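# Find the matching socks and stack them flat

## Task

Work out which two of the four socks form a matching pair, then lay that pair flat on the table with one sock resting on the other, their toes, heels and cuffs lined up. Leave the two remaining socks lying on the table, away from the stacked pair and not paired with each other.

## Robot and tools

Robot: two arms, left_arm and right_arm, each ending in a two-finger gripper and mounted on a tilted plate fixed to a shared metal frame behind them. The calibrated bases sit at left_arm (-0.044, +0.231, +0.091) m and right_arm (-0.024, -0.245, +0.091) m. Arm names are not image sides: left_arm is on the +y side.

Scene frame: origin at table-top height, midway between the nominal bases; +x points out over the table, +z up, +y toward left_arm. All positions are in metres and orientations are quaternions written w first (qw, qx, qy, qz). The gripper's fingers point along its own +z and open and close along its own y. The reported end_effector_position is the point between the pads, roughly 1 cm short of the fingertips. Printed positions can be slightly wrong, more so at long reach, and an arm at rest can sit about 1 cm from the commanded pose without touching anything.

Row layout (used by every moving tool): 16 numbers in one flat list covering both arms: left_arm x, y, z, qw, qx, qy, qz, opening, then right_arm x, y, z, qw, qx, qy, qz, opening. x, y, z and the quaternion are an absolute target pose in the scene frame, not an offset. Opening runs from -1 (closed) to +1 (fully open, 0.094 m); it is an absolute finger command. An arm that should not move gets its pose from the last result repeated in every row, with its current opening; writing 0 there is a real command, not a no-op.

execute_actions(actions, cameras): actions is a list of actions; each action is a list of up to 15 rows, one per 1/30 s step, the last row held to fill 15 steps. Each target must lie within 0.6 m of that gripper's start position along each of its own axes, or the action is refused for both arms; a malformed action or a failing first action rejects the whole call. Each step the controller clips the command to 100 mm and 20 degrees from the measured pose, so one action may fall short; the result's Hand target line shows where the arm was actually sent, and you should command the remainder next. An empty actions list simply returns state and images. To hold orientation, keep sending the same quaternion rather than copying a drifted reported one.

move(target, speed, blend, opening_speed, blocking, cameras): drives each gripper in a straight line from its Hand target to the pose in target. target is one 16-number row or a list of up to 15 such rows (differing only in poses) visited in turn; no 0.6 m limit applies. speed is m/s, 0.002 to 0.5, default 0.25, one value or one per target; rotation is capped at twice that in rad/s. blend (m) rounds corners of a list; 0 stops at each point. opening_speed (per second on the -1..+1 scale, at least 0.2) ramps the fingers instead of jumping. blocking=false returns after about 0.5 s while the move continues; execute_actions is then refused until wait or stop. Moves do not avoid obstacles or the other arm, last at most 10 s, and the hand lags more at high speed or with a straight arm. The move: line reports done, off_target, moving, held or fault per arm, plus limits=paced (pose clipped) or limits=held (steps withheld). done means within 10 mm and 2 degrees; neither done nor off_target says whether anything is touched.

wait(seconds 0 to 10, cameras): lets time pass with arms holding; a running move continues. stop(): brakes the running move. zoom_image(camera, region): enlarges part of the latest image of cam_high, cam_left_wrist or cam_right_wrist; region is [x0, y0, x1, y1] pixels, at most 504 by 504. finished_scene(scene=1): ends the job for good; call it only when the socks are arranged and will stay so.

Results: each gripper's position and quaternion, Hand target, Joint positions (last value is measured finger gap in metres), grip_measured (opening on the command scale; slightly wide when empty, a few mm narrower than a hard held part), grip_effort_nm (motor effort, negative closing; not a pad force), joint torques (offset, noisy; first three wrap at ±28 N m), Tool commands, and images from cam_high, cam_left_wrist, cam_right_wrist (672x504 each). Camera calibrations are given for projecting points; wrist views may lag during motion. A pose unreachable line means the clearance check blocked that arm, usually because it came near the other arm or frame; it does not guard gripper-to-gripper contact. MOTOR HOT appears near 75 °C; at 90 °C the arm folds away and is lost for the job, so avoid long stretched holds or pushing at unreachable poses.

Grasping socks: cloth is soft and thin, so close well below the first-touch reading to hold firmly, and release by commanding an opening well above grip_measured.

Avoid: any sock leaving the table, dropping or flinging socks, fast contacts, pressing far past a contact, collisions between the two arms or grippers, and anything that faults an arm. Prefer slow, smooth motions near the table.

Each tool is called by a JSON object that holds its "method" and its "body".

## Session

{"method": "execute_actions", "body": {"actions": []}}

Scene clock: 532.80 s.
left_arm: end_effector_position=(+0.1639, -0.0258, +0.2714) grip_measured=+0.198 grip_effort_nm=0.100 end_effector_quat_wxyz=(+0.023, +0.300, +0.953, -0.034) | right_arm: end_effector_position=(+0.2163, -0.5180, +0.2477) grip_measured=+0.198 grip_effort_nm=0.085 end_effector_quat_wxyz=(+0.010, +0.001, +1.000, -0.009)
Joint positions: left_arm=[-1.149 2.274 1.937 -1.555 -0.311 -0.615 0.056] | right_arm=[-0.387 1.35 1.693 -1.56 0.405 -0.459 0.056]
Joint velocities: left_arm=[-0.002 -0.002 0.002 -0.066 0.051 -0.051 0] | right_arm=[0.002 -0.007 -0.017 -0.007 -0.051 -0.051 0]
Joint torques (N m): left_arm=[-4.11 -6.91 7.36 0.26 -0.06 0.01] | right_arm=[1.26 -5.85 7.65 0.35 -0.09 -0.06]
Heat: left arm: 38 °C; right arm: 35 °C.
Hand target: left_arm +0.1612, -0.0268, +0.2782; +0.030, +0.308, +0.950, -0.034 | right_arm +0.2199, -0.5199, +0.2496; +0.012, +0.000, +1.000, -0.006
Tool commands: left_gripper/opening=+0.2 right_gripper/opening=+0.2
Off the commanded pose: left_arm 0.011 m, 5 deg | right_arm 0.005 m, 2 deg.
camera_calibration:
cam_left_wrist: T_world_to_cam=[[-0.471134, -0.88, 0.0602745, 0.0396408], [-0.858923, 0.473252, 0.195664, 0.143201], [-0.200709, 0.0404127, -0.978817, 0.386242], [0, 0, 0, 1]] pos_world=[0.219197, -0.0484954, 0.347652]
cam_right_wrist: T_world_to_cam=[[0.124813, -0.99218, -0.000253039, -0.536617], [-0.956456, -0.120387, 0.265891, 0.115652], [-0.263843, -0.0329446, -0.964003, 0.368578], [0, 0, 0, 1]] pos_world=[0.274839, -0.506356, 0.324424]

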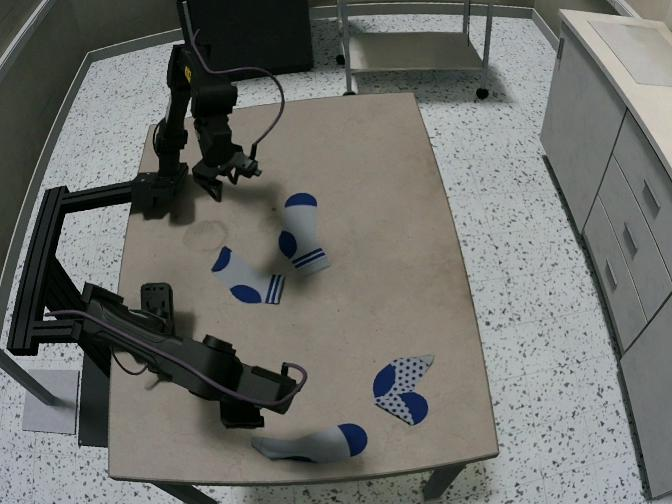

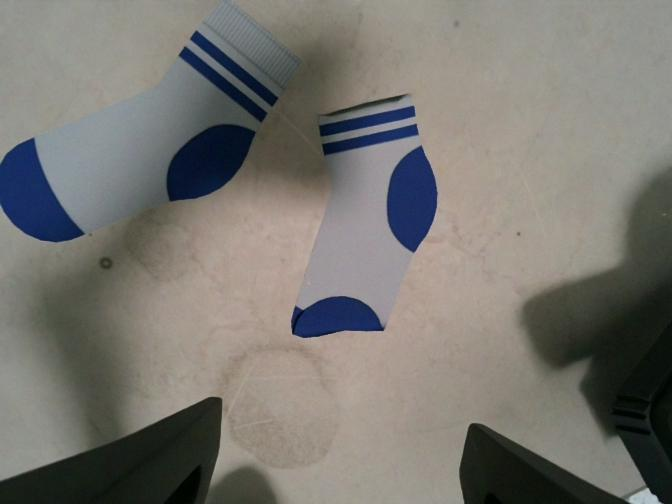

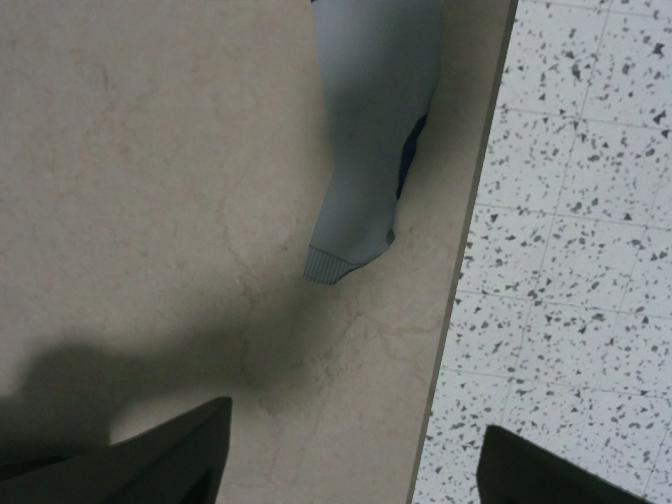

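{"method": "zoom_image", "body": {"camera": "cam_left_wrist", "region": [270, 70, 460, 360]}}

{"method": "zoom_image", "body": {"camera": "cam_high", "region": [180, 170, 360, 320]}}

{"method": "zoom_image", "body": {"camera": "cam_high", "region": [240, 340, 450, 480]}}

Scaled by 1.738.

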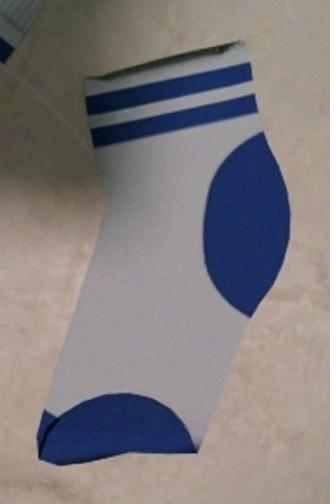

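Scaled by 2.800.

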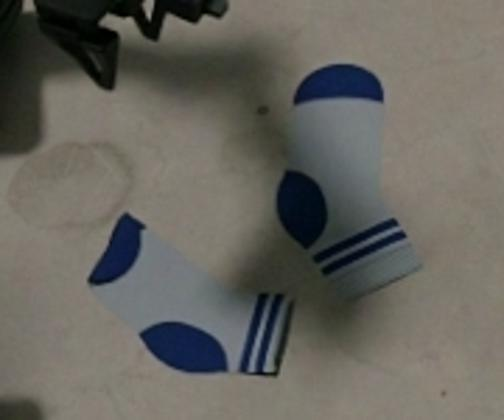

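Scaled by 2.400.

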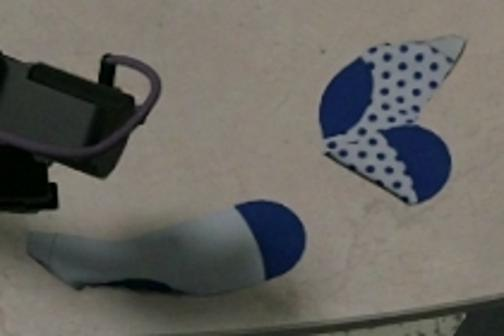

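{"method": "move", "body": {"target": [0.14, 0.17, 0.26, 0, 0.3, 0.954, 0, 0.2, 0.22, -0.2, 0.2, 0, 0.3, 0.954, 0, 0.2]}}

{"method": "move", "body": {"target": [0.14, 0.17, 0.26, 0, 0.3, 0.954, 0, 0.2, 0.22, -0.098, 0.12, 0, 0.3, 0.954, 0, 0.2]}}

Scene clock: 558.30 s.
left_arm: end_effector_position=(+0.1406, +0.1658, +0.2617) grip_measured=+0.198 grip_effort_nm=0.105 end_effector_quat_wxyz=(+0.024, +0.298, +0.954, -0.031) | right_arm: end_effector_position=(+0.2208, -0.1998, +0.1980) grip_measured=+0.198 grip_effort_nm=0.085 end_effector_quat_wxyz=(-0.003, +0.298, +0.955, +0.005)
Joint positions: left_arm=[-0.995 1.56 1.284 -1.567 -0.361 -0.463 0.056] | right_arm=[0.707 1.664 1.212 -1.346 0.445 1.366 0.056]
Joint velocities: left_arm=[0.002 -0.007 -0.012 -0.066 -0.051 0.007 -0.001] | right_arm=[-0.002 0.022 -0.002 -0.051 0.051 -0.095 -0.001]
Joint torques (N m): left_arm=[-1.57 -2.51 4.77 0.39 -0.06 0.07] | right_arm=[4.16 -4.44 6.02 0.57 0.04 0.1]
Heat: left arm: 37 °C; right arm: 35 °C.
Hand target: left_arm +0.1414, +0.1692, +0.2611; +0.026, +0.300, +0.953, -0.027 | right_arm +0.2240, -0.1950, +0.2003; +0.004, +0.300, +0.954, +0.012
Off the commanded pose: left_arm 0.005 m, 5 deg | right_arm 0.002 m, 1 deg.
joint sent to its limit (left arm) — joint 4 (wrist pitch), lower limit. The joint targets are off in orientation, not in position.
move: off_target (left_arm)
camera_calibration:
cam_left_wrist: T_world_to_cam=[[-0.468041, -0.881987, 0.0551087, 0.199093], [-0.861246, 0.469228, 0.195143, 0.0356279], [-0.197972, 0.043873, -0.979225, 0.363512], [0, 0, 0, 1]] pos_world=[0.195833, 0.142931, 0.338035]
cam_right_wrist: T_world_to_cam=[[-0.460455, -0.887174, -0.0300707, -0.0654467], [-0.85335, 0.433061, 0.290261, 0.254446], [-0.244489, 0.159313, -0.956475, 0.364983], [0, 0, 0, 1]] pos_world=[0.276231, -0.2264, 0.273273]

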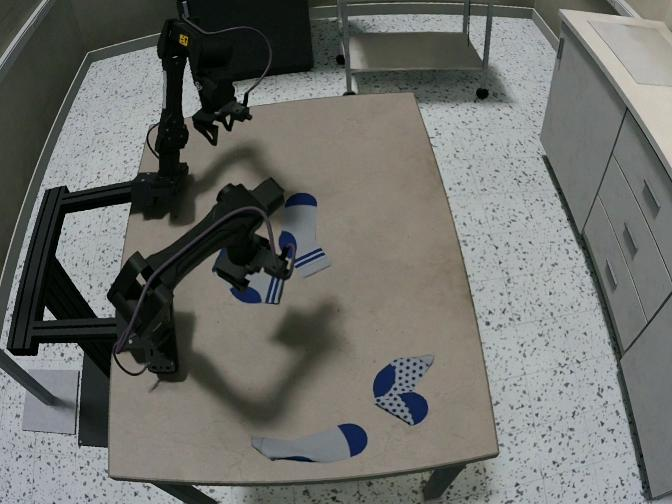

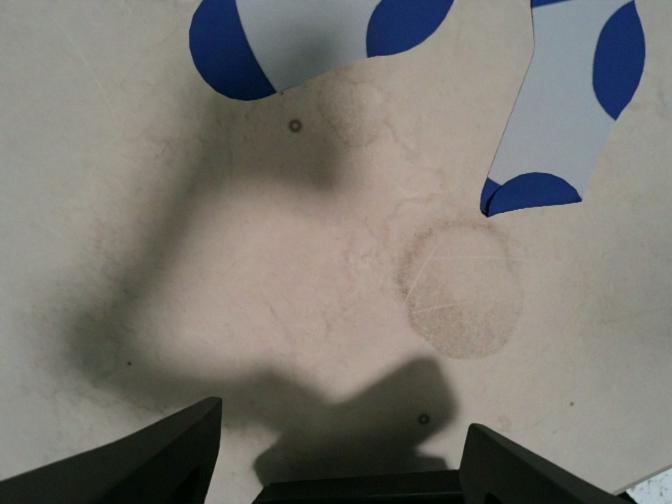

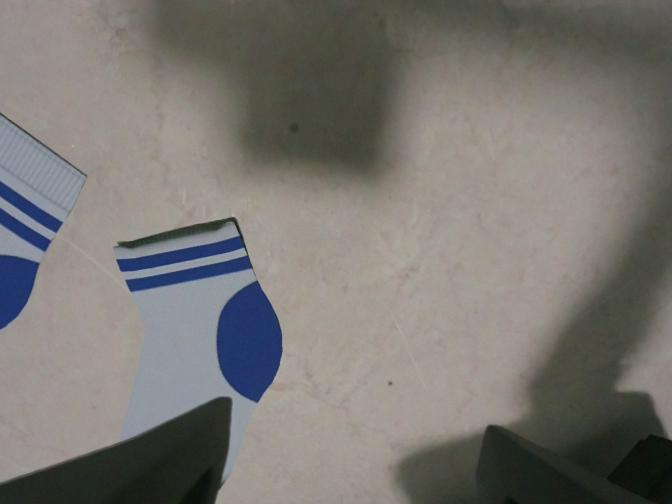

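Scene clock: 559.60 s.
left_arm: end_effector_position=(+0.1398, +0.1668, +0.2598) grip_measured=+0.198 grip_effort_nm=0.095 end_effector_quat_wxyz=(+0.022, +0.299, +0.953, -0.028) | right_arm: end_effector_position=(+0.2210, -0.1019, +0.1201) grip_measured=+0.198 grip_effort_nm=0.090 end_effector_quat_wxyz=(-0.004, +0.300, +0.954, -0.003)
Joint positions: left_arm=[-0.995 1.56 1.276 -1.567 -0.363 -0.463 0.056] | right_arm=[0.8 2.02 1.172 -1.009 0.426 1.478 0.056]
Joint velocities: left_arm=[0.007 0.012 -0.017 -0.007 0.051 0.007 0.001] | right_arm=[-0.002 0.002 -0.027 -0.022 0.007 -0.007 0]
Joint torques (N m): left_arm=[-1.73 -2.32 4.68 0.35 -0.1 -0.06] | right_arm=[5.07 -6.83 5.35 0.52 0 0.08]
Heat: left arm: 37 °C; right arm: 35 °C.
Hand target: left_arm +0.1402, +0.1697, +0.2593; +0.025, +0.300, +0.953, -0.023 | right_arm +0.2203, -0.0963, +0.1198; +0.000, +0.300, +0.954, +0.001
Off the commanded pose: left_arm 0.003 m, 4 deg | right_arm 0.004 m, 1 deg.
joint sent to its limit (left arm) — joint 4 (wrist pitch), lower limit. The joint targets are off in orientation, not in position.
move: off_target (left_arm)
camera_calibration:
cam_left_wrist: T_world_to_cam=[[-0.470376, -0.881126, 0.0486162, 0.201577], [-0.859764, 0.469995, 0.199775, 0.033278], [-0.198877, 0.0521711, -0.978635, 0.359998], [0, 0, 0, 1]] pos_world=[0.195023, 0.143192, 0.335859]
cam_right_wrist: T_world_to_cam=[[-0.464458, -0.885489, -0.0137399, 0.0182608], [-0.849521, 0.441102, 0.289385, 0.234903], [-0.250187, 0.14608, -0.957114, 0.274835], [0, 0, 0, 1]] pos_world=[0.276796, -0.127594, 0.195323]

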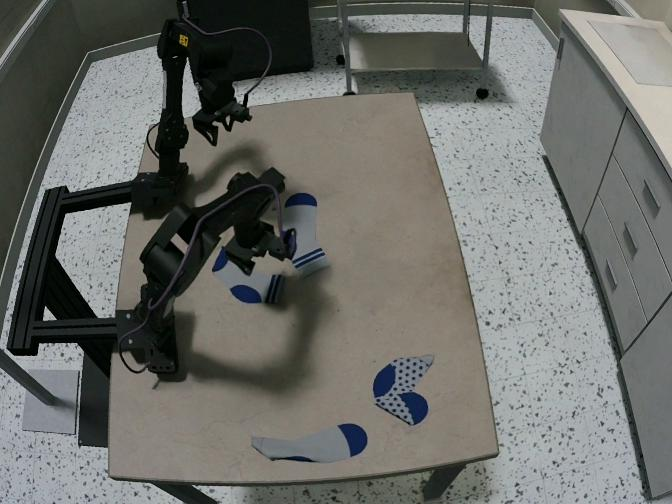

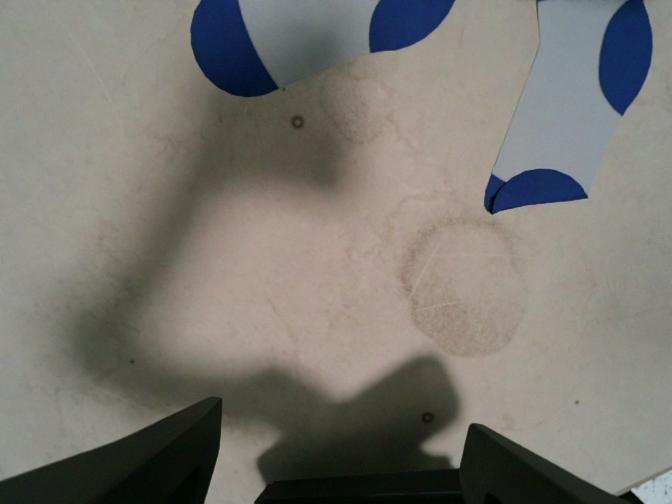

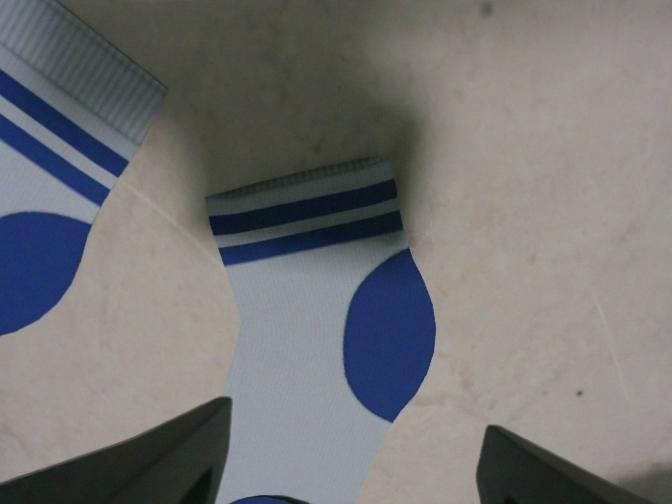

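{"method": "move", "body": {"target": [0.14, 0.17, 0.26, 0, 0.3, 0.954, 0, 0.2, 0.245, -0.094, 0.03, 0, 0.3, 0.954, 0, 0.1], "cameras": ["cam_right_wrist"]}}

{"method": "move", "body": {"target": [0.14, 0.17, 0.26, 0, 0.3, 0.954, 0, 0.2, 0.245, -0.094, 0.012, 0, 0.3, 0.954, 0, 0.1], "speed": 0.03, "cameras": ["cam_right_wrist","cam_high"]}}

Scene clock: 565.77 s.
left_arm: end_effector_position=(+0.1399, +0.1668, +0.2598) grip_measured=+0.198 grip_effort_nm=0.100 end_effector_quat_wxyz=(+0.022, +0.299, +0.953, -0.027) | right_arm: end_effector_position=(+0.2496, -0.0929, +0.0350) grip_measured=+0.102 grip_effort_nm=-0.125 end_effector_quat_wxyz=(-0.002, +0.308, +0.951, +0.005)
Joint positions: left_arm=[-0.995 1.56 1.276 -1.567 -0.364 -0.463 0.056] | right_arm=[0.646 2.208 1.109 -0.669 0.46 1.32 0.052]
Joint velocities: left_arm=[0.002 -0.022 -0.007 0.081 0.022 -0.007 0] | right_arm=[-0.017 -0.007 -0.002 -0.022 -0.037 0.037 0]
Joint torques (N m): left_arm=[-1.66 -2.17 4.74 0.37 -0.11 -0.03] | right_arm=[4.71 -7.99 3.52 0.58 0.12 -0.11]
Heat: left arm: 37 °C; right arm: 34 °C.
Hand target: left_arm +0.1402, +0.1697, +0.2592; +0.025, +0.300, +0.953, -0.023 | right_arm +0.2460, -0.0942, +0.0297; +0.000, +0.300, +0.954, -0.002
Off the commanded pose: left_arm 0.003 m, 4 deg | right_arm 0.007 m, 1 deg.
joint sent to its limit (left arm) — joint 4 (wrist pitch), lower limit. The joint targets are off in orientation, not in position.
move: off_target (left_arm)
camera_calibration:
cam_right_wrist: T_world_to_cam=[[-0.478325, -0.87767, -0.0300285, 0.0430938], [-0.844985, 0.450661, 0.287932, 0.279687], [-0.239177, 0.163099, -0.95718, 0.198072], [0, 0, 0, 1]] pos_world=[0.304318, -0.120527, 0.110354]
Images, in order (width x height): cam_right_wrist 672x504.

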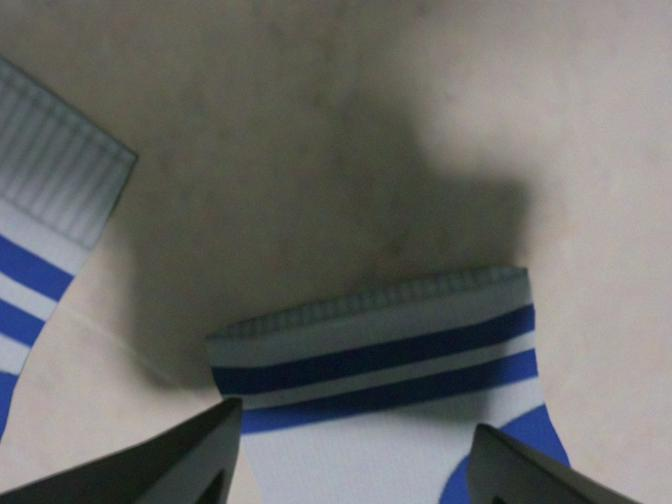

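Scene clock: 567.40 s.
left_arm: end_effector_position=(+0.1399, +0.1668, +0.2598) grip_measured=+0.198 grip_effort_nm=0.105 end_effector_quat_wxyz=(+0.022, +0.299, +0.953, -0.027) | right_arm: end_effector_position=(+0.2512, -0.0910, +0.0212) grip_measured=+0.102 grip_effort_nm=-0.125 end_effector_quat_wxyz=(+0.002, +0.307, +0.952, +0.012)
Joint positions: left_arm=[-0.995 1.56 1.276 -1.567 -0.364 -0.463 0.056] | right_arm=[0.627 2.232 1.084 -0.593 0.463 1.291 0.052]
Joint velocities: left_arm=[0.012 0.012 -0.017 0.022 0.007 0.037 0] | right_arm=[-0.012 -0.012 0.002 0.022 -0.081 -0.007 0]
Joint torques (N m): left_arm=[-1.73 -2.24 4.62 0.37 -0.13 -0.05] | right_arm=[4.27 -7.28 3.23 0.58 0.11 -0.07]
Heat: left arm: 36 °C; right arm: 34 °C.
Hand target: left_arm +0.1402, +0.1697, +0.2592; +0.025, +0.300, +0.953, -0.023 | right_arm +0.2450, -0.0942, +0.0121; +0.000, +0.300, +0.954, -0.001
Off the commanded pose: left_arm 0.003 m, 4 deg | right_arm 0.011 m, 2 deg.
joint sent to its limit (left arm) — joint 4 (wrist pitch), lower limit. The joint targets are off in orientation, not in position.
move: off_target (left_arm, right_arm)
camera_calibration:
cam_right_wrist: T_world_to_cam=[[-0.477194, -0.877679, -0.0443402, 0.0451355], [-0.848603, 0.447099, 0.2828, 0.284868], [-0.228383, 0.172578, -0.958153, 0.183127], [0, 0, 0, 1]] pos_world=[0.305101, -0.119353, 0.0969039]
Images, in order (width x height): cam_high 672x504, cam_right_wrist 672x504.

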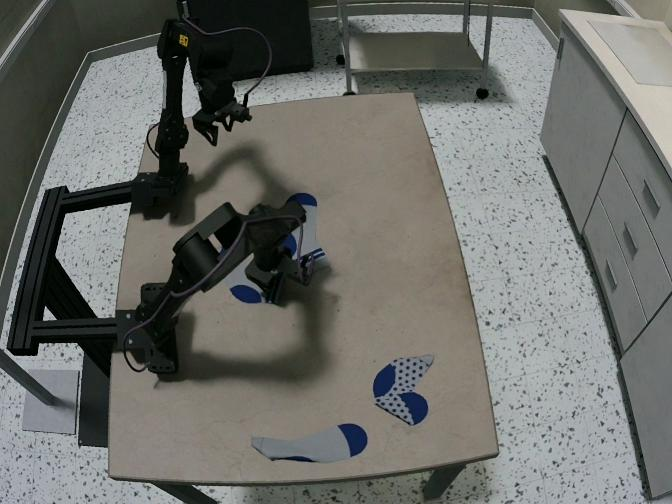

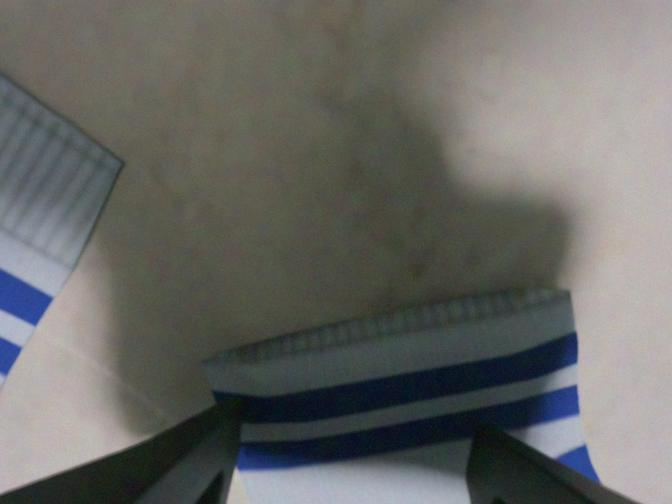

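{"method": "move", "body": {"target": [0.14, 0.17, 0.26, 0, 0.3, 0.954, 0, 0.2, 0.245, -0.094, 0.002, 0, 0.3, 0.954, 0, 0.1], "speed": 0.03, "cameras": ["cam_right_wrist"]}}

Scene clock: 571.33 s.
left_arm: end_effector_position=(+0.1399, +0.1668, +0.2598) grip_measured=+0.198 grip_effort_nm=0.095 end_effector_quat_wxyz=(+0.022, +0.299, +0.953, -0.027) | right_arm: end_effector_position=(+0.2523, -0.0902, +0.0169) grip_measured=+0.102 grip_effort_nm=-0.125 end_effector_quat_wxyz=(+0.004, +0.305, +0.952, +0.014)
Joint positions: left_arm=[-0.995 1.56 1.276 -1.567 -0.364 -0.463 0.056] | right_arm=[0.622 2.241 1.078 -0.569 0.464 1.278 0.052]
Joint velocities: left_arm=[0.007 0.002 0.007 0.007 0.022 0.007 0] | right_arm=[-0.007 0.002 -0.002 0.022 -0.007 0.022 -0.001]
Joint torques (N m): left_arm=[-1.74 -2.43 4.82 0.37 -0.09 -0.03] | right_arm=[3.71 -6.32 2.84 0.79 0.12 -0.12]
Heat: left arm: 36 °C; right arm: 34 °C.
Hand target: left_arm +0.1402, +0.1697, +0.2592; +0.025, +0.300, +0.953, -0.023 | right_arm +0.2447, -0.0942, +0.0026; +0.000, +0.300, +0.954, +0.000
Off the commanded pose: left_arm 0.003 m, 4 deg | right_arm 0.017 m, 2 deg.
joint sent to its limit (left arm) — joint 4 (wrist pitch), lower limit. The joint targets are off in orientation, not in position.
move: off_target (left_arm, right_arm)
camera_calibration:
cam_right_wrist: T_world_to_cam=[[-0.473608, -0.87932, -0.0499145, 0.0452848], [-0.851823, 0.442922, 0.279674, 0.287116], [-0.223815, 0.174974, -0.958796, 0.178234], [0, 0, 0, 1]] pos_world=[0.305911, -0.118536, 0.0928513]
Images, in order (width x height): cam_right_wrist 672x504.

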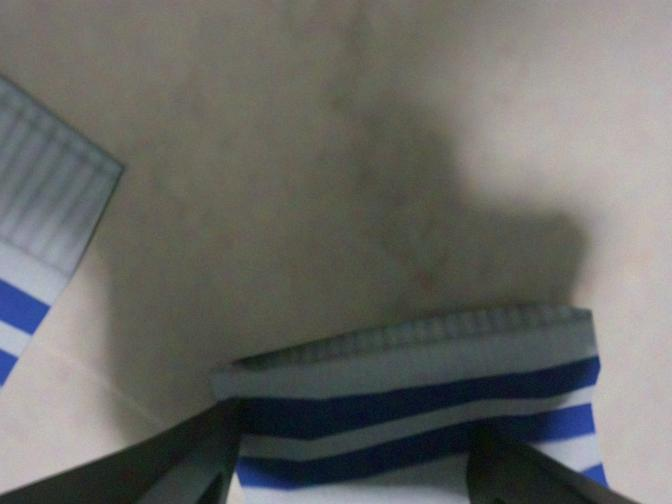

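{"method": "move", "body": {"target": [0.14, 0.17, 0.26, 0, 0.3, 0.954, 0, 0.2, 0.245, -0.094, 0.002, 0, 0.3, 0.954, 0, -1], "opening_speed": 0.8, "cameras": ["cam_right_wrist"]}}

{"method": "move", "body": {"target": [0.14, 0.17, 0.26, 0, 0.3, 0.954, 0, 0.2, 0.245, -0.094, 0.08, 0, 0.3, 0.954, 0, -1], "speed": 0.1}}

Scene clock: 576.47 s.
left_arm: end_effector_position=(+0.1399, +0.1668, +0.2598) grip_measured=+0.198 grip_effort_nm=0.095 end_effector_quat_wxyz=(+0.022, +0.299, +0.953, -0.027) | right_arm: end_effector_position=(+0.2546, -0.0885, +0.0170) grip_measured=-0.951 grip_effort_nm=-0.994 end_effector_quat_wxyz=(+0.007, +0.307, +0.952, +0.018)
Joint positions: left_arm=[-0.995 1.56 1.276 -1.567 -0.364 -0.463 0.056] | right_arm=[0.622 2.241 1.078 -0.556 0.465 1.275 0.002]
Joint velocities: left_arm=[0.007 0.007 0.007 0.037 -0.066 0.051 0.001] | right_arm=[-0.012 0.012 -0.012 -0.051 -0.037 -0.051 -0.003]
Joint torques (N m): left_arm=[-1.81 -2.28 4.77 0.37 -0.07 -0.01] | right_arm=[3.71 -6.37 2.86 0.66 0.13 -0.08]
Heat: left arm: 36 °C; right arm: 33 °C.
Hand target: left_arm +0.1402, +0.1697, +0.2592; +0.025, +0.300, +0.953, -0.023 | right_arm +0.2449, -0.0941, +0.0027; +0.000, +0.300, +0.954, +0.000
Off the commanded pose: left_arm 0.003 m, 4 deg | right_arm 0.019 m, 2 deg.
joint sent to its limit (left arm) — joint 4 (wrist pitch), lower limit. The joint targets are off in orientation, not in position.
move: off_target (left_arm, right_arm)
camera_calibration:
cam_right_wrist: T_world_to_cam=[[-0.475685, -0.877586, -0.0597178, 0.0486646], [-0.852975, 0.443632, 0.274999, 0.288724], [-0.214842, 0.181751, -0.959588, 0.176866], [0, 0, 0, 1]] pos_world=[0.307422, -0.117525, 0.0932259]
Images, in order (width x height): cam_right_wrist 672x504.

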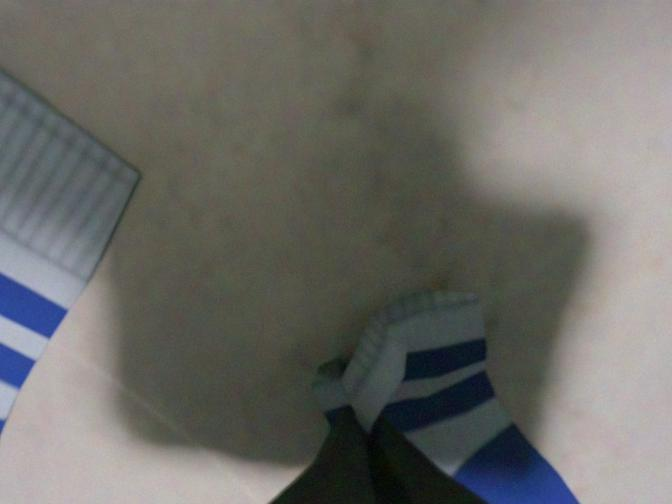

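Scene clock: 578.00 s.
left_arm: end_effector_position=(+0.1399, +0.1668, +0.2598) grip_measured=+0.198 grip_effort_nm=0.100 end_effector_quat_wxyz=(+0.022, +0.299, +0.953, -0.027) | right_arm: end_effector_position=(+0.2400, -0.0976, +0.0687) grip_measured=-0.956 grip_effort_nm=-1.048 end_effector_quat_wxyz=(-0.006, +0.298, +0.955, -0.009)
Joint positions: left_arm=[-0.995 1.56 1.276 -1.567 -0.364 -0.463 0.056] | right_arm=[0.703 2.144 1.149 -0.831 0.455 1.375 0.002]
Joint velocities: left_arm=[-0.032 0.002 -0.012 0.007 0.066 -0.037 0.001] | right_arm=[-0.012 -0.022 -0.002 0.022 0.007 0.051 0]
Joint torques (N m): left_arm=[-1.8 -2.35 4.79 0.36 -0.13 -0.08] | right_arm=[5.61 -10.21 6.41 0.11 -0.03 0.09]
Heat: left arm: 36 °C; right arm: 33 °C.
Hand target: left_arm +0.1402, +0.1697, +0.2592; +0.025, +0.300, +0.953, -0.023 | right_arm +0.2443, -0.0939, +0.0802; +0.000, +0.300, +0.954, +0.001
Off the commanded pose: left_arm 0.003 m, 4 deg | right_arm 0.013 m, 1 deg.
joint sent to its limit (left arm) — joint 4 (wrist pitch), lower limit. The joint targets are off in orientation, not in position.
move: off_target (left_arm, right_arm)
camera_calibration:
cam_left_wrist: T_world_to_cam=[[-0.470361, -0.881169, 0.0479808, 0.20186], [-0.859923, 0.469877, 0.199372, 0.0334971], [-0.198225, 0.0525171, -0.978749, 0.359898], [0, 0, 0, 1]] pos_world=[0.195093, 0.143233, 0.335886]
cam_right_wrist: T_world_to_cam=[[-0.459846, -0.887998, -0.00126627, 0.0279682], [-0.849965, 0.439737, 0.290155, 0.263963], [-0.257101, 0.134503, -0.956979, 0.23028], [0, 0, 0, 1]] pos_world=[0.296426, -0.122212, 0.143819]

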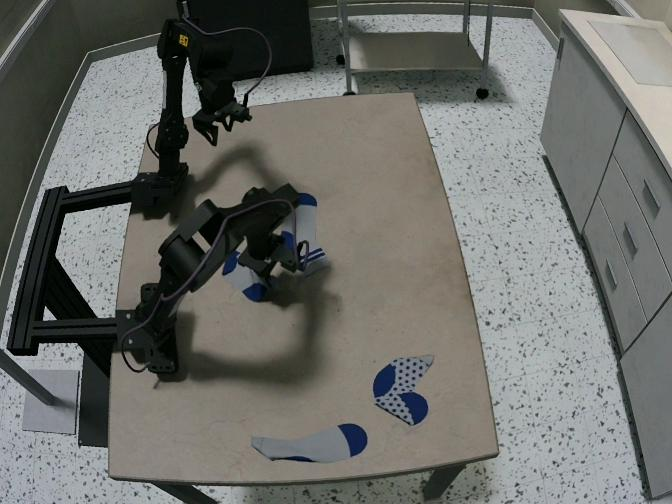

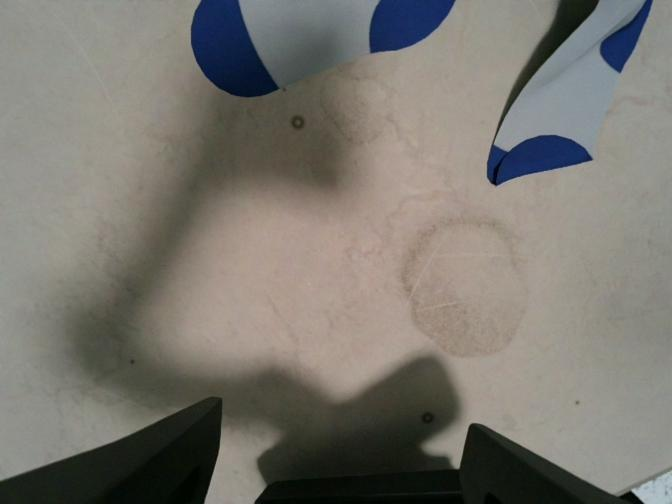

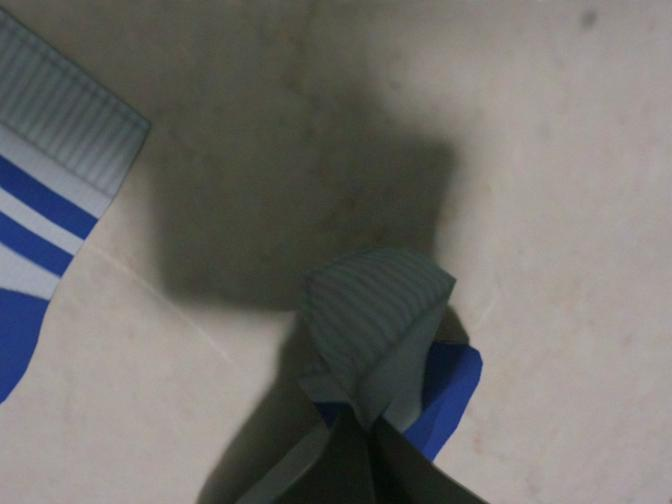

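{"method": "move", "body": {"target": [0.14, 0.17, 0.26, 0, 0.3, 0.954, 0, 0.2, 0.22, -0.12, 0.3, 0, 0.3, 0.954, 0, -1], "speed": 0.12}}

Scene clock: 583.03 s.
left_arm: end_effector_position=(+0.1399, +0.1668, +0.2598) grip_measured=+0.198 grip_effort_nm=0.095 end_effector_quat_wxyz=(+0.022, +0.299, +0.953, -0.027) | right_arm: end_effector_position=(+0.2198, -0.1200, +0.2928) grip_measured=-0.956 grip_effort_nm=-1.053 end_effector_quat_wxyz=(+0.022, +0.301, +0.951, +0.072)
Joint positions: left_arm=[-0.995 1.56 1.276 -1.567 -0.364 -0.463 0.056] | right_arm=[0.984 1.844 1.632 -1.547 0.385 1.606 0.002]
Joint velocities: left_arm=[-0.012 -0.007 0.007 0.037 -0.11 -0.007 0] | right_arm=[0.012 -0.007 0.012 0.022 -0.007 -0.007 0]
Joint torques (N m): left_arm=[-1.91 -2.26 4.79 0.36 -0.08 -0.04] | right_arm=[4.4 -5.89 6.97 0.46 -0.03 0.1]
Heat: left arm: 36 °C; right arm: 34 °C.
Hand target: left_arm +0.1402, +0.1697, +0.2592; +0.025, +0.300, +0.953, -0.023 | right_arm +0.2174, -0.1210, +0.3003; +0.024, +0.300, +0.951, +0.077
Off the commanded pose: left_arm 0.003 m, 4 deg | right_arm 0.007 m, 9 deg.
joint sent to its limit (left arm) — joint 4 (wrist pitch), lower limit. The joint targets are off in orientation, not in position.
joint sent to its limit (right arm) — joint 4 (wrist pitch), lower limit. The joint targets are off in orientation, not in position.
move: off_target (left_arm, right_arm)
camera_calibration:
cam_left_wrist: T_world_to_cam=[[-0.470361, -0.881169, 0.0479808, 0.20186], [-0.859923, 0.469877, 0.199372, 0.0334971], [-0.198225, 0.0525171, -0.978749, 0.359898], [0, 0, 0, 1]] pos_world=[0.195093, 0.143233, 0.335886]
cam_right_wrist: T_world_to_cam=[[-0.458898, -0.87197, -0.170531, 0.0504159], [-0.874433, 0.409236, 0.260561, 0.20198], [-0.157414, 0.268688, -0.950278, 0.434843], [0, 0, 0, 1]] pos_world=[0.268204, -0.155534, 0.369191]

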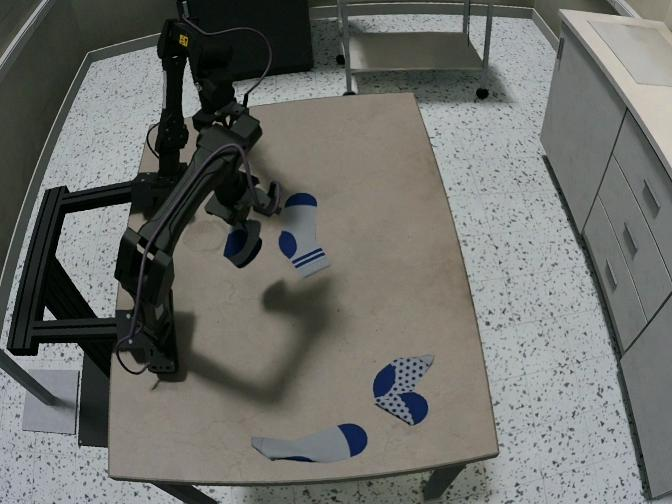

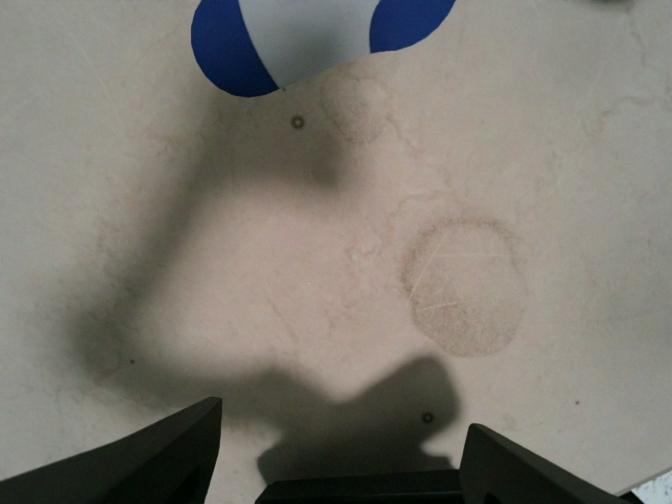

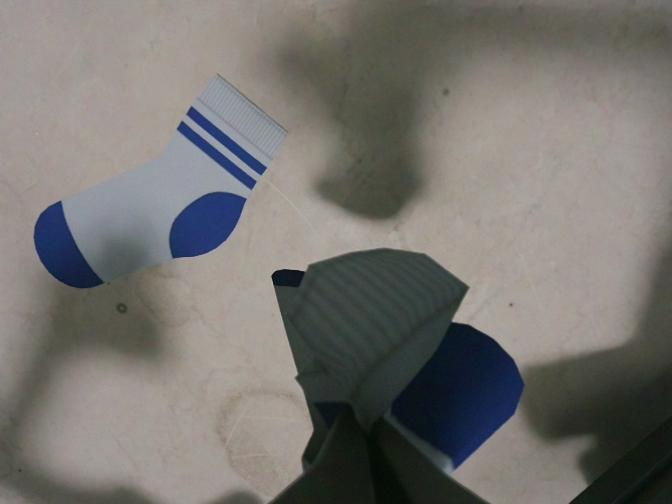

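{"method": "zoom_image", "body": {"camera": "cam_high", "region": [190, 160, 310, 290]}}

Scaled by 3.877.

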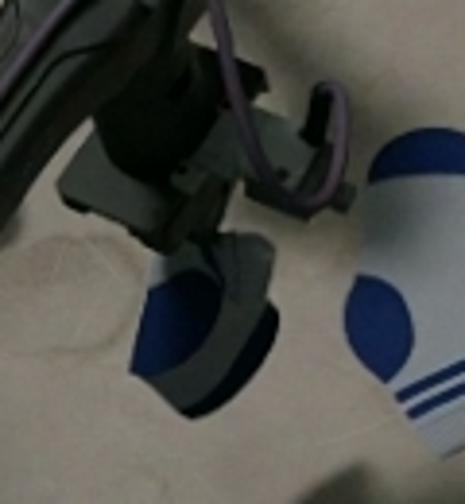

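{"method": "move", "body": {"target": [[0.14, 0.17, 0.26, 0, 0.3, 0.954, 0, 0.2, 0.18, -0.11, 0.22, 0, 0.3, 0.954, 0, -1],[0.14, 0.17, 0.26, 0, 0.3, 0.954, 0, 0.2, 0.25, -0.16, 0.12, 0, 0.3, 0.954, 0, -1],[0.14, 0.17, 0.26, 0, 0.3, 0.954, 0, 0.2, 0.36, -0.235, 0.04, 0, 0.3, 0.954, 0, -1]], "speed": 0.1, "blend": 0.02}}

Scene clock: 597.70 s.
left_arm: end_effector_position=(+0.1399, +0.1668, +0.2598) grip_measured=+0.198 grip_effort_nm=0.095 end_effector_quat_wxyz=(+0.022, +0.299, +0.953, -0.027) | right_arm: end_effector_position=(+0.3532, -0.2403, +0.0414) grip_measured=-0.956 grip_effort_nm=-1.057 end_effector_quat_wxyz=(-0.007, +0.301, +0.954, -0.010)
Joint positions: left_arm=[-0.995 1.56 1.276 -1.567 -0.364 -0.463 0.056] | right_arm=[0.211 2.079 1.336 -0.822 0.518 0.829 0.002]
Joint velocities: left_arm=[-0.017 0.007 -0.002 -0.007 -0.051 -0.037 0] | right_arm=[-0.002 -0.022 0.002 -0.022 0.007 -0.037 0]
Joint torques (N m): left_arm=[-1.68 -2.32 4.77 0.35 -0.11 -0.03] | right_arm=[5.23 -8.1 6.5 0.52 0.09 -0.08]
Heat: left arm: 36 °C; right arm: 34 °C.
Hand target: left_arm +0.1402, +0.1697, +0.2592; +0.025, +0.300, +0.953, -0.023 | right_arm +0.3621, -0.2378, +0.0392; +0.002, +0.300, +0.954, -0.009
Off the commanded pose: left_arm 0.003 m, 4 deg | right_arm 0.009 m, 1 deg.
joint sent to its limit (left arm) — joint 4 (wrist pitch), lower limit. The joint targets are off in orientation, not in position.
move: off_target (left_arm)
camera_calibration:
cam_left_wrist: T_world_to_cam=[[-0.470361, -0.881169, 0.0479808, 0.20186], [-0.859923, 0.469877, 0.199372, 0.0334971], [-0.198225, 0.0525171, -0.978749, 0.359898], [0, 0, 0, 1]] pos_world=[0.195093, 0.143233, 0.335886]
cam_right_wrist: T_world_to_cam=[[-0.465769, -0.884906, 0.00108949, -0.0439611], [-0.846413, 0.445867, 0.291185, 0.431009], [-0.258157, 0.134703, -0.956666, 0.252874], [0, 0, 0, 1]] pos_world=[0.409617, -0.265137, 0.116461]

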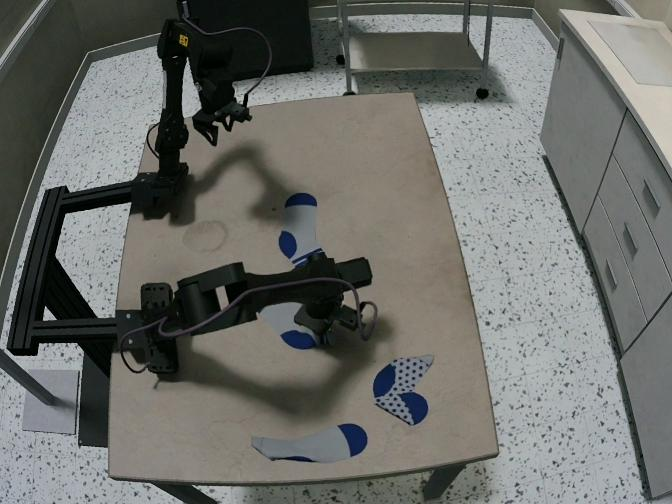

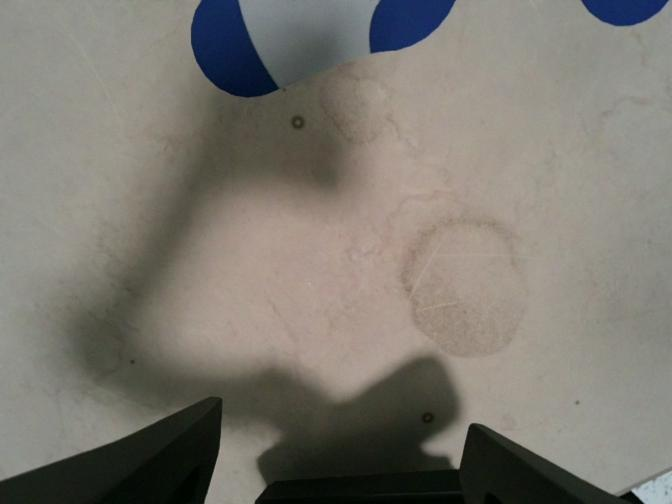

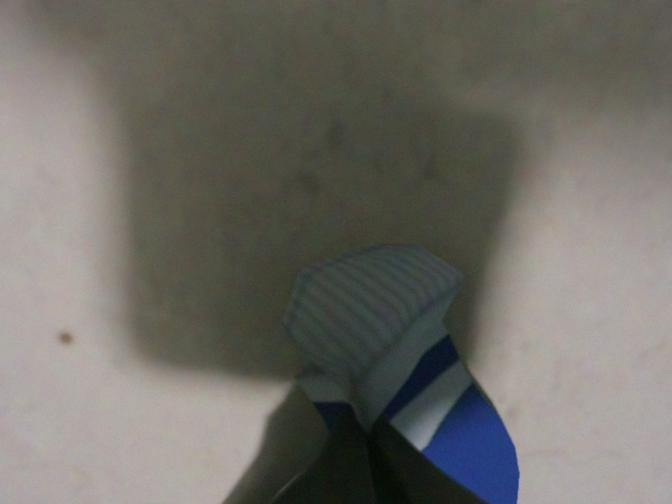

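{"method": "move", "body": {"target": [0.14, 0.17, 0.26, 0, 0.3, 0.954, 0, 0.2, 0.3, -0.35, 0.03, 0, 0.545, 0.839, 0, -1], "speed": 0.1}}

Scene clock: 608.40 s.
left_arm: end_effector_position=(+0.1399, +0.1668, +0.2598) grip_measured=+0.198 grip_effort_nm=0.100 end_effector_quat_wxyz=(+0.022, +0.299, +0.953, -0.027) | right_arm: end_effector_position=(+0.2992, -0.3504, +0.0264) grip_measured=-0.956 grip_effort_nm=-1.057 end_effector_quat_wxyz=(-0.010, +0.536, +0.844, -0.010)
Joint positions: left_arm=[-0.995 1.56 1.276 -1.567 -0.364 -0.463 0.056] | right_arm=[-0.097 1.777 1.052 -0.679 0.482 1.003 0.002]
Joint velocities: left_arm=[-0.002 0.007 -0.012 -0.022 -0.037 0.051 0.001] | right_arm=[0.017 0.007 -0.022 -0.007 0.007 0.037 -0.001]
Joint torques (N m): left_arm=[-1.84 -2.33 4.75 0.4 -0.12 -0.02] | right_arm=[3.55 -10.69 3.21 0.51 -0.02 0.14]
Heat: left arm: 35 °C; right arm: 34 °C.
Hand target: left_arm +0.1402, +0.1697, +0.2592; +0.025, +0.300, +0.953, -0.023 | right_arm +0.2995, -0.3522, +0.0297; -0.001, +0.545, +0.839, -0.004
Off the commanded pose: left_arm 0.003 m, 4 deg | right_arm 0.004 m, 2 deg.
joint sent to its limit (left arm) — joint 4 (wrist pitch), lower limit. The joint targets are off in orientation, not in position.
move: off_target (left_arm)
camera_calibration:
cam_left_wrist: T_world_to_cam=[[-0.470361, -0.881169, 0.0479808, 0.20186], [-0.859923, 0.469877, 0.199372, 0.0334971], [-0.198225, 0.0525171, -0.978749, 0.359898], [0, 0, 0, 1]] pos_world=[0.195093, 0.143233, 0.335886]
cam_right_wrist: T_world_to_cam=[[-0.843851, -0.536554, 0.00504796, 0.0685471], [-0.51203, 0.808023, 0.291418, 0.465638], [-0.16044, 0.243328, -0.956583, 0.248256], [0, 0, 0, 1]] pos_world=[0.336094, -0.399874, 0.101436]

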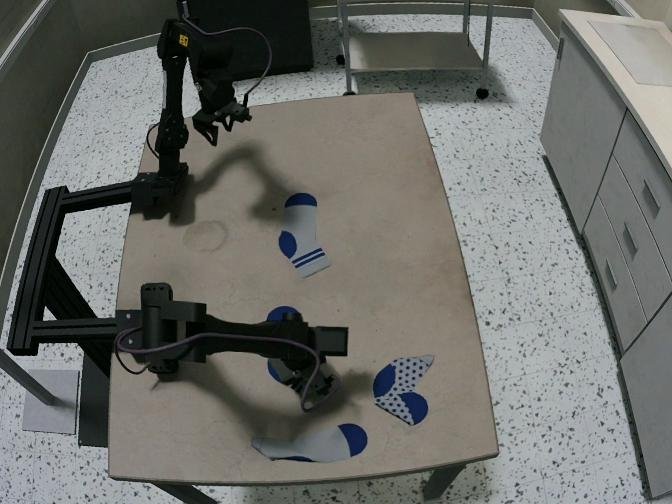

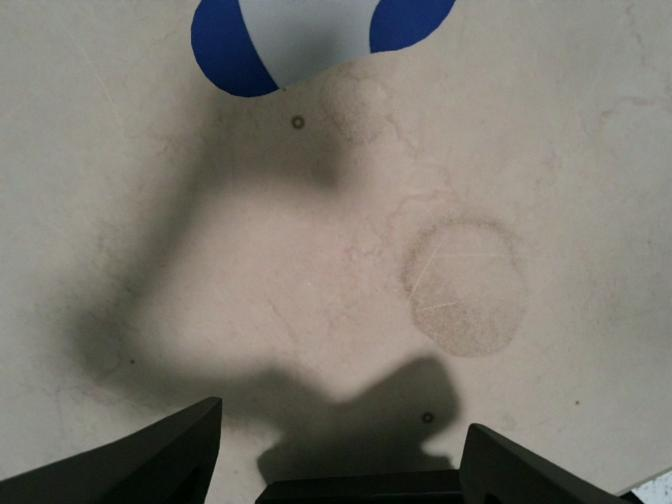

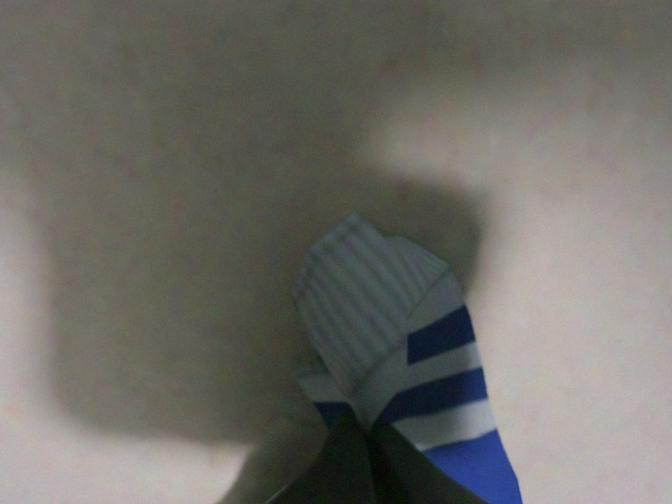

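{"method": "move", "body": {"target": [0.14, 0.17, 0.26, 0, 0.3, 0.954, 0, 0.2, 0.3, -0.355, 0.015, 0, 0.545, 0.839, 0, -1], "speed": 0.05, "cameras": []}}

{"method": "move", "body": {"target": [0.14, 0.17, 0.26, 0, 0.3, 0.954, 0, 0.2, 0.3, -0.355, 0.015, 0, 0.545, 0.839, 0, 0.0], "opening_speed": 1, "cameras": []}}

{"method": "move", "body": {"target": [[0.14, 0.17, 0.26, 0, 0.3, 0.954, 0, 0.2, 0.3, -0.355, 0.1, 0, 0.545, 0.839, 0, 0.2],[0.22, 0.0, 0.28, 0, 0.545, 0.839, 0, 0.2, 0.22, -0.45, 0.26, 0, 0.707, 0.707, 0, 0.2]]}}

Scene clock: 615.27 s.
left_arm: end_effector_position=(+0.1399, +0.1668, +0.2598) grip_measured=+0.198 grip_effort_nm=0.105 end_effector_quat_wxyz=(+0.022, +0.299, +0.953, -0.027) | right_arm: end_effector_position=(+0.3019, -0.3553, +0.0188) grip_measured=-0.956 grip_effort_nm=-1.053 end_effector_quat_wxyz=(-0.002, +0.545, +0.838, -0.001)
Joint positions: left_arm=[-0.995 1.56 1.276 -1.567 -0.364 -0.463 0.056] | right_arm=[-0.126 1.777 1.031 -0.62 0.467 0.983 0.002]
Joint velocities: left_arm=[0.002 -0.017 -0.012 -0.051 0.022 0.007 -0.001] | right_arm=[0.022 -0.002 0.007 0.007 -0.007 0.022 0.001]
Joint torques (N m): left_arm=[-1.85 -2.19 4.85 0.35 -0.09 0] | right_arm=[3.17 -8.54 3.12 0.63 -0.01 -0.05]
Heat: left arm: 35 °C; right arm: 35 °C.
Hand target: left_arm +0.1402, +0.1697, +0.2592; +0.025, +0.300, +0.953, -0.023 | right_arm +0.2999, -0.3552, +0.0151; -0.001, +0.545, +0.839, -0.001
Off the commanded pose: left_arm 0.003 m, 4 deg | right_arm 0.004 m, 0 deg.
joint sent to its limit (left arm) — joint 4 (wrist pitch), lower limit. The joint targets are off in orientation, not in position.
move: off_target (left_arm)
No camera images: "cameras" was empty.

Scene clock: 616.50 s.
left_arm: end_effector_position=(+0.1399, +0.1668, +0.2598) grip_measured=+0.198 grip_effort_nm=0.095 end_effector_quat_wxyz=(+0.022, +0.299, +0.953, -0.027) | right_arm: end_effector_position=(+0.3042, -0.3557, +0.0188) grip_measured=-0.002 grip_effort_nm=0.090 end_effector_quat_wxyz=(+0.002, +0.547, +0.837, +0.001)
Joint positions: left_arm=[-0.995 1.56 1.276 -1.567 -0.364 -0.463 0.056] | right_arm=[-0.126 1.777 1.031 -0.61 0.467 0.981 0.047]
Joint velocities: left_arm=[-0.007 0.007 0.007 -0.037 0.007 0.007 0.001] | right_arm=[0.007 -0.002 -0.032 -0.051 -0.11 0.081 0]
Joint torques (N m): left_arm=[-1.65 -2.3 4.96 0.38 -0.11 0] | right_arm=[3.19 -8.61 3.07 0.56 -0.02 -0.08]
Heat: left arm: 35 °C; right arm: 35 °C.
Hand target: left_arm +0.1402, +0.1697, +0.2592; +0.025, +0.300, +0.953, -0.023 | right_arm +0.3001, -0.3550, +0.0150; +0.000, +0.545, +0.839, +0.000
Off the commanded pose: left_arm 0.003 m, 4 deg | right_arm 0.006 m, 0 deg.
joint sent to its limit (left arm) — joint 4 (wrist pitch), lower limit. The joint targets are off in orientation, not in position.
move: off_target (left_arm)
No camera images: "cameras" was empty.

Scene clock: 618.87 s.
left_arm: end_effector_position=(+0.2207, +0.0070, +0.2704) grip_measured=+0.198 grip_effort_nm=0.095 end_effector_quat_wxyz=(+0.038, +0.535, +0.843, -0.024) | right_arm: end_effector_position=(+0.2194, -0.4483, +0.2565) grip_measured=+0.198 grip_effort_nm=0.090 end_effector_quat_wxyz=(+0.038, +0.703, +0.709, +0.032)
Joint positions: left_arm=[-1.007 2.24 1.975 -1.569 -0.364 0.054 0.056] | right_arm=[-0.065 1.235 1.501 -1.547 0.472 1.405 0.056]
Joint velocities: left_arm=[0.017 -0.017 0.002 -0.051 -0.051 -0.007 0] | right_arm=[-0.007 -0.007 -0.017 0.007 0.037 -0.051 0.001]
Joint torques (N m): left_arm=[-5.05 -6.24 7.87 0.38 -0.07 0.09] | right_arm=[1.21 -4.51 6.72 0.33 -0.02 0.1]
Heat: left arm: 35 °C; right arm: 35 °C.
Hand target: left_arm +0.2185, -0.0006, +0.2777; +0.052, +0.544, +0.837, -0.024 | right_arm +0.2165, -0.4503, +0.2601; +0.035, +0.707, +0.706, +0.032
Off the commanded pose: left_arm 0.012 m, 5 deg | right_arm 0.004 m, 6 deg.
joint sent to its limit (left arm) — joint 4 (wrist pitch), lower limit. The joint targets are off in orientation, not in position.
joint sent to its limit (right arm) — joint 4 (wrist pitch), lower limit. The joint targets are off in orientation, not in position.
move: off_target (left_arm, right_arm)
camera_calibration:
cam_left_wrist: T_world_to_cam=[[-0.848009, -0.529837, 0.0124157, 0.189016], [-0.520854, 0.837504, 0.165219, 0.107753], [-0.0979375, 0.133641, -0.986179, 0.374014], [0, 0, 0, 1]] pos_world=[0.253041, -0.0400795, 0.348695]
cam_right_wrist: T_world_to_cam=[[-0.983843, -0.13488, -0.117726, 0.18978], [-0.161686, 0.951766, 0.260765, 0.4322], [0.0768752, 0.275587, -0.958197, 0.442205], [0, 0, 0, 1]] pos_world=[0.2226, -0.507622, 0.333359]

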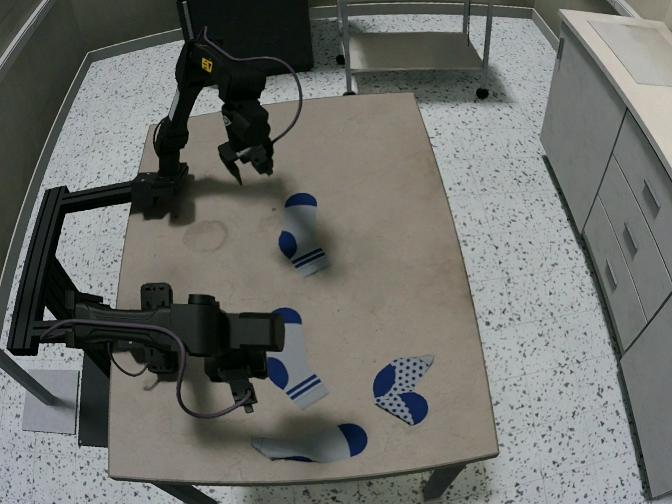

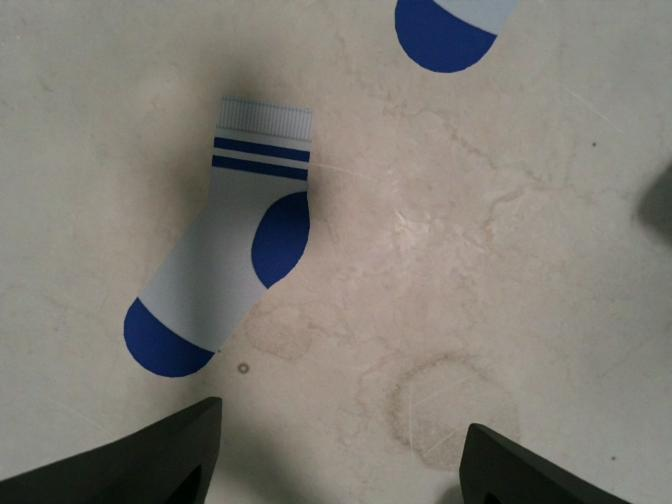

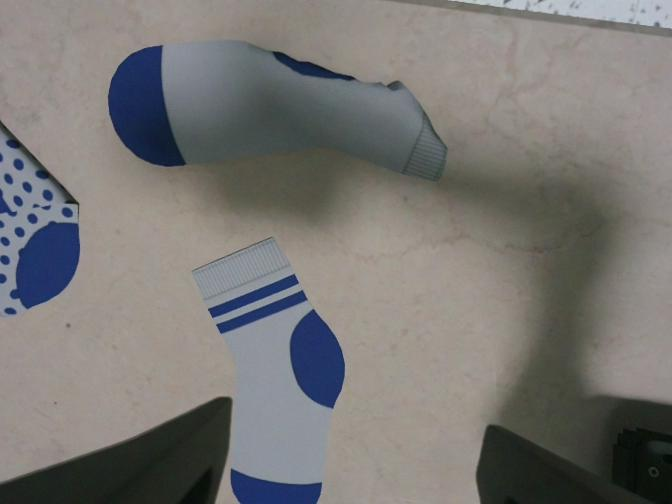

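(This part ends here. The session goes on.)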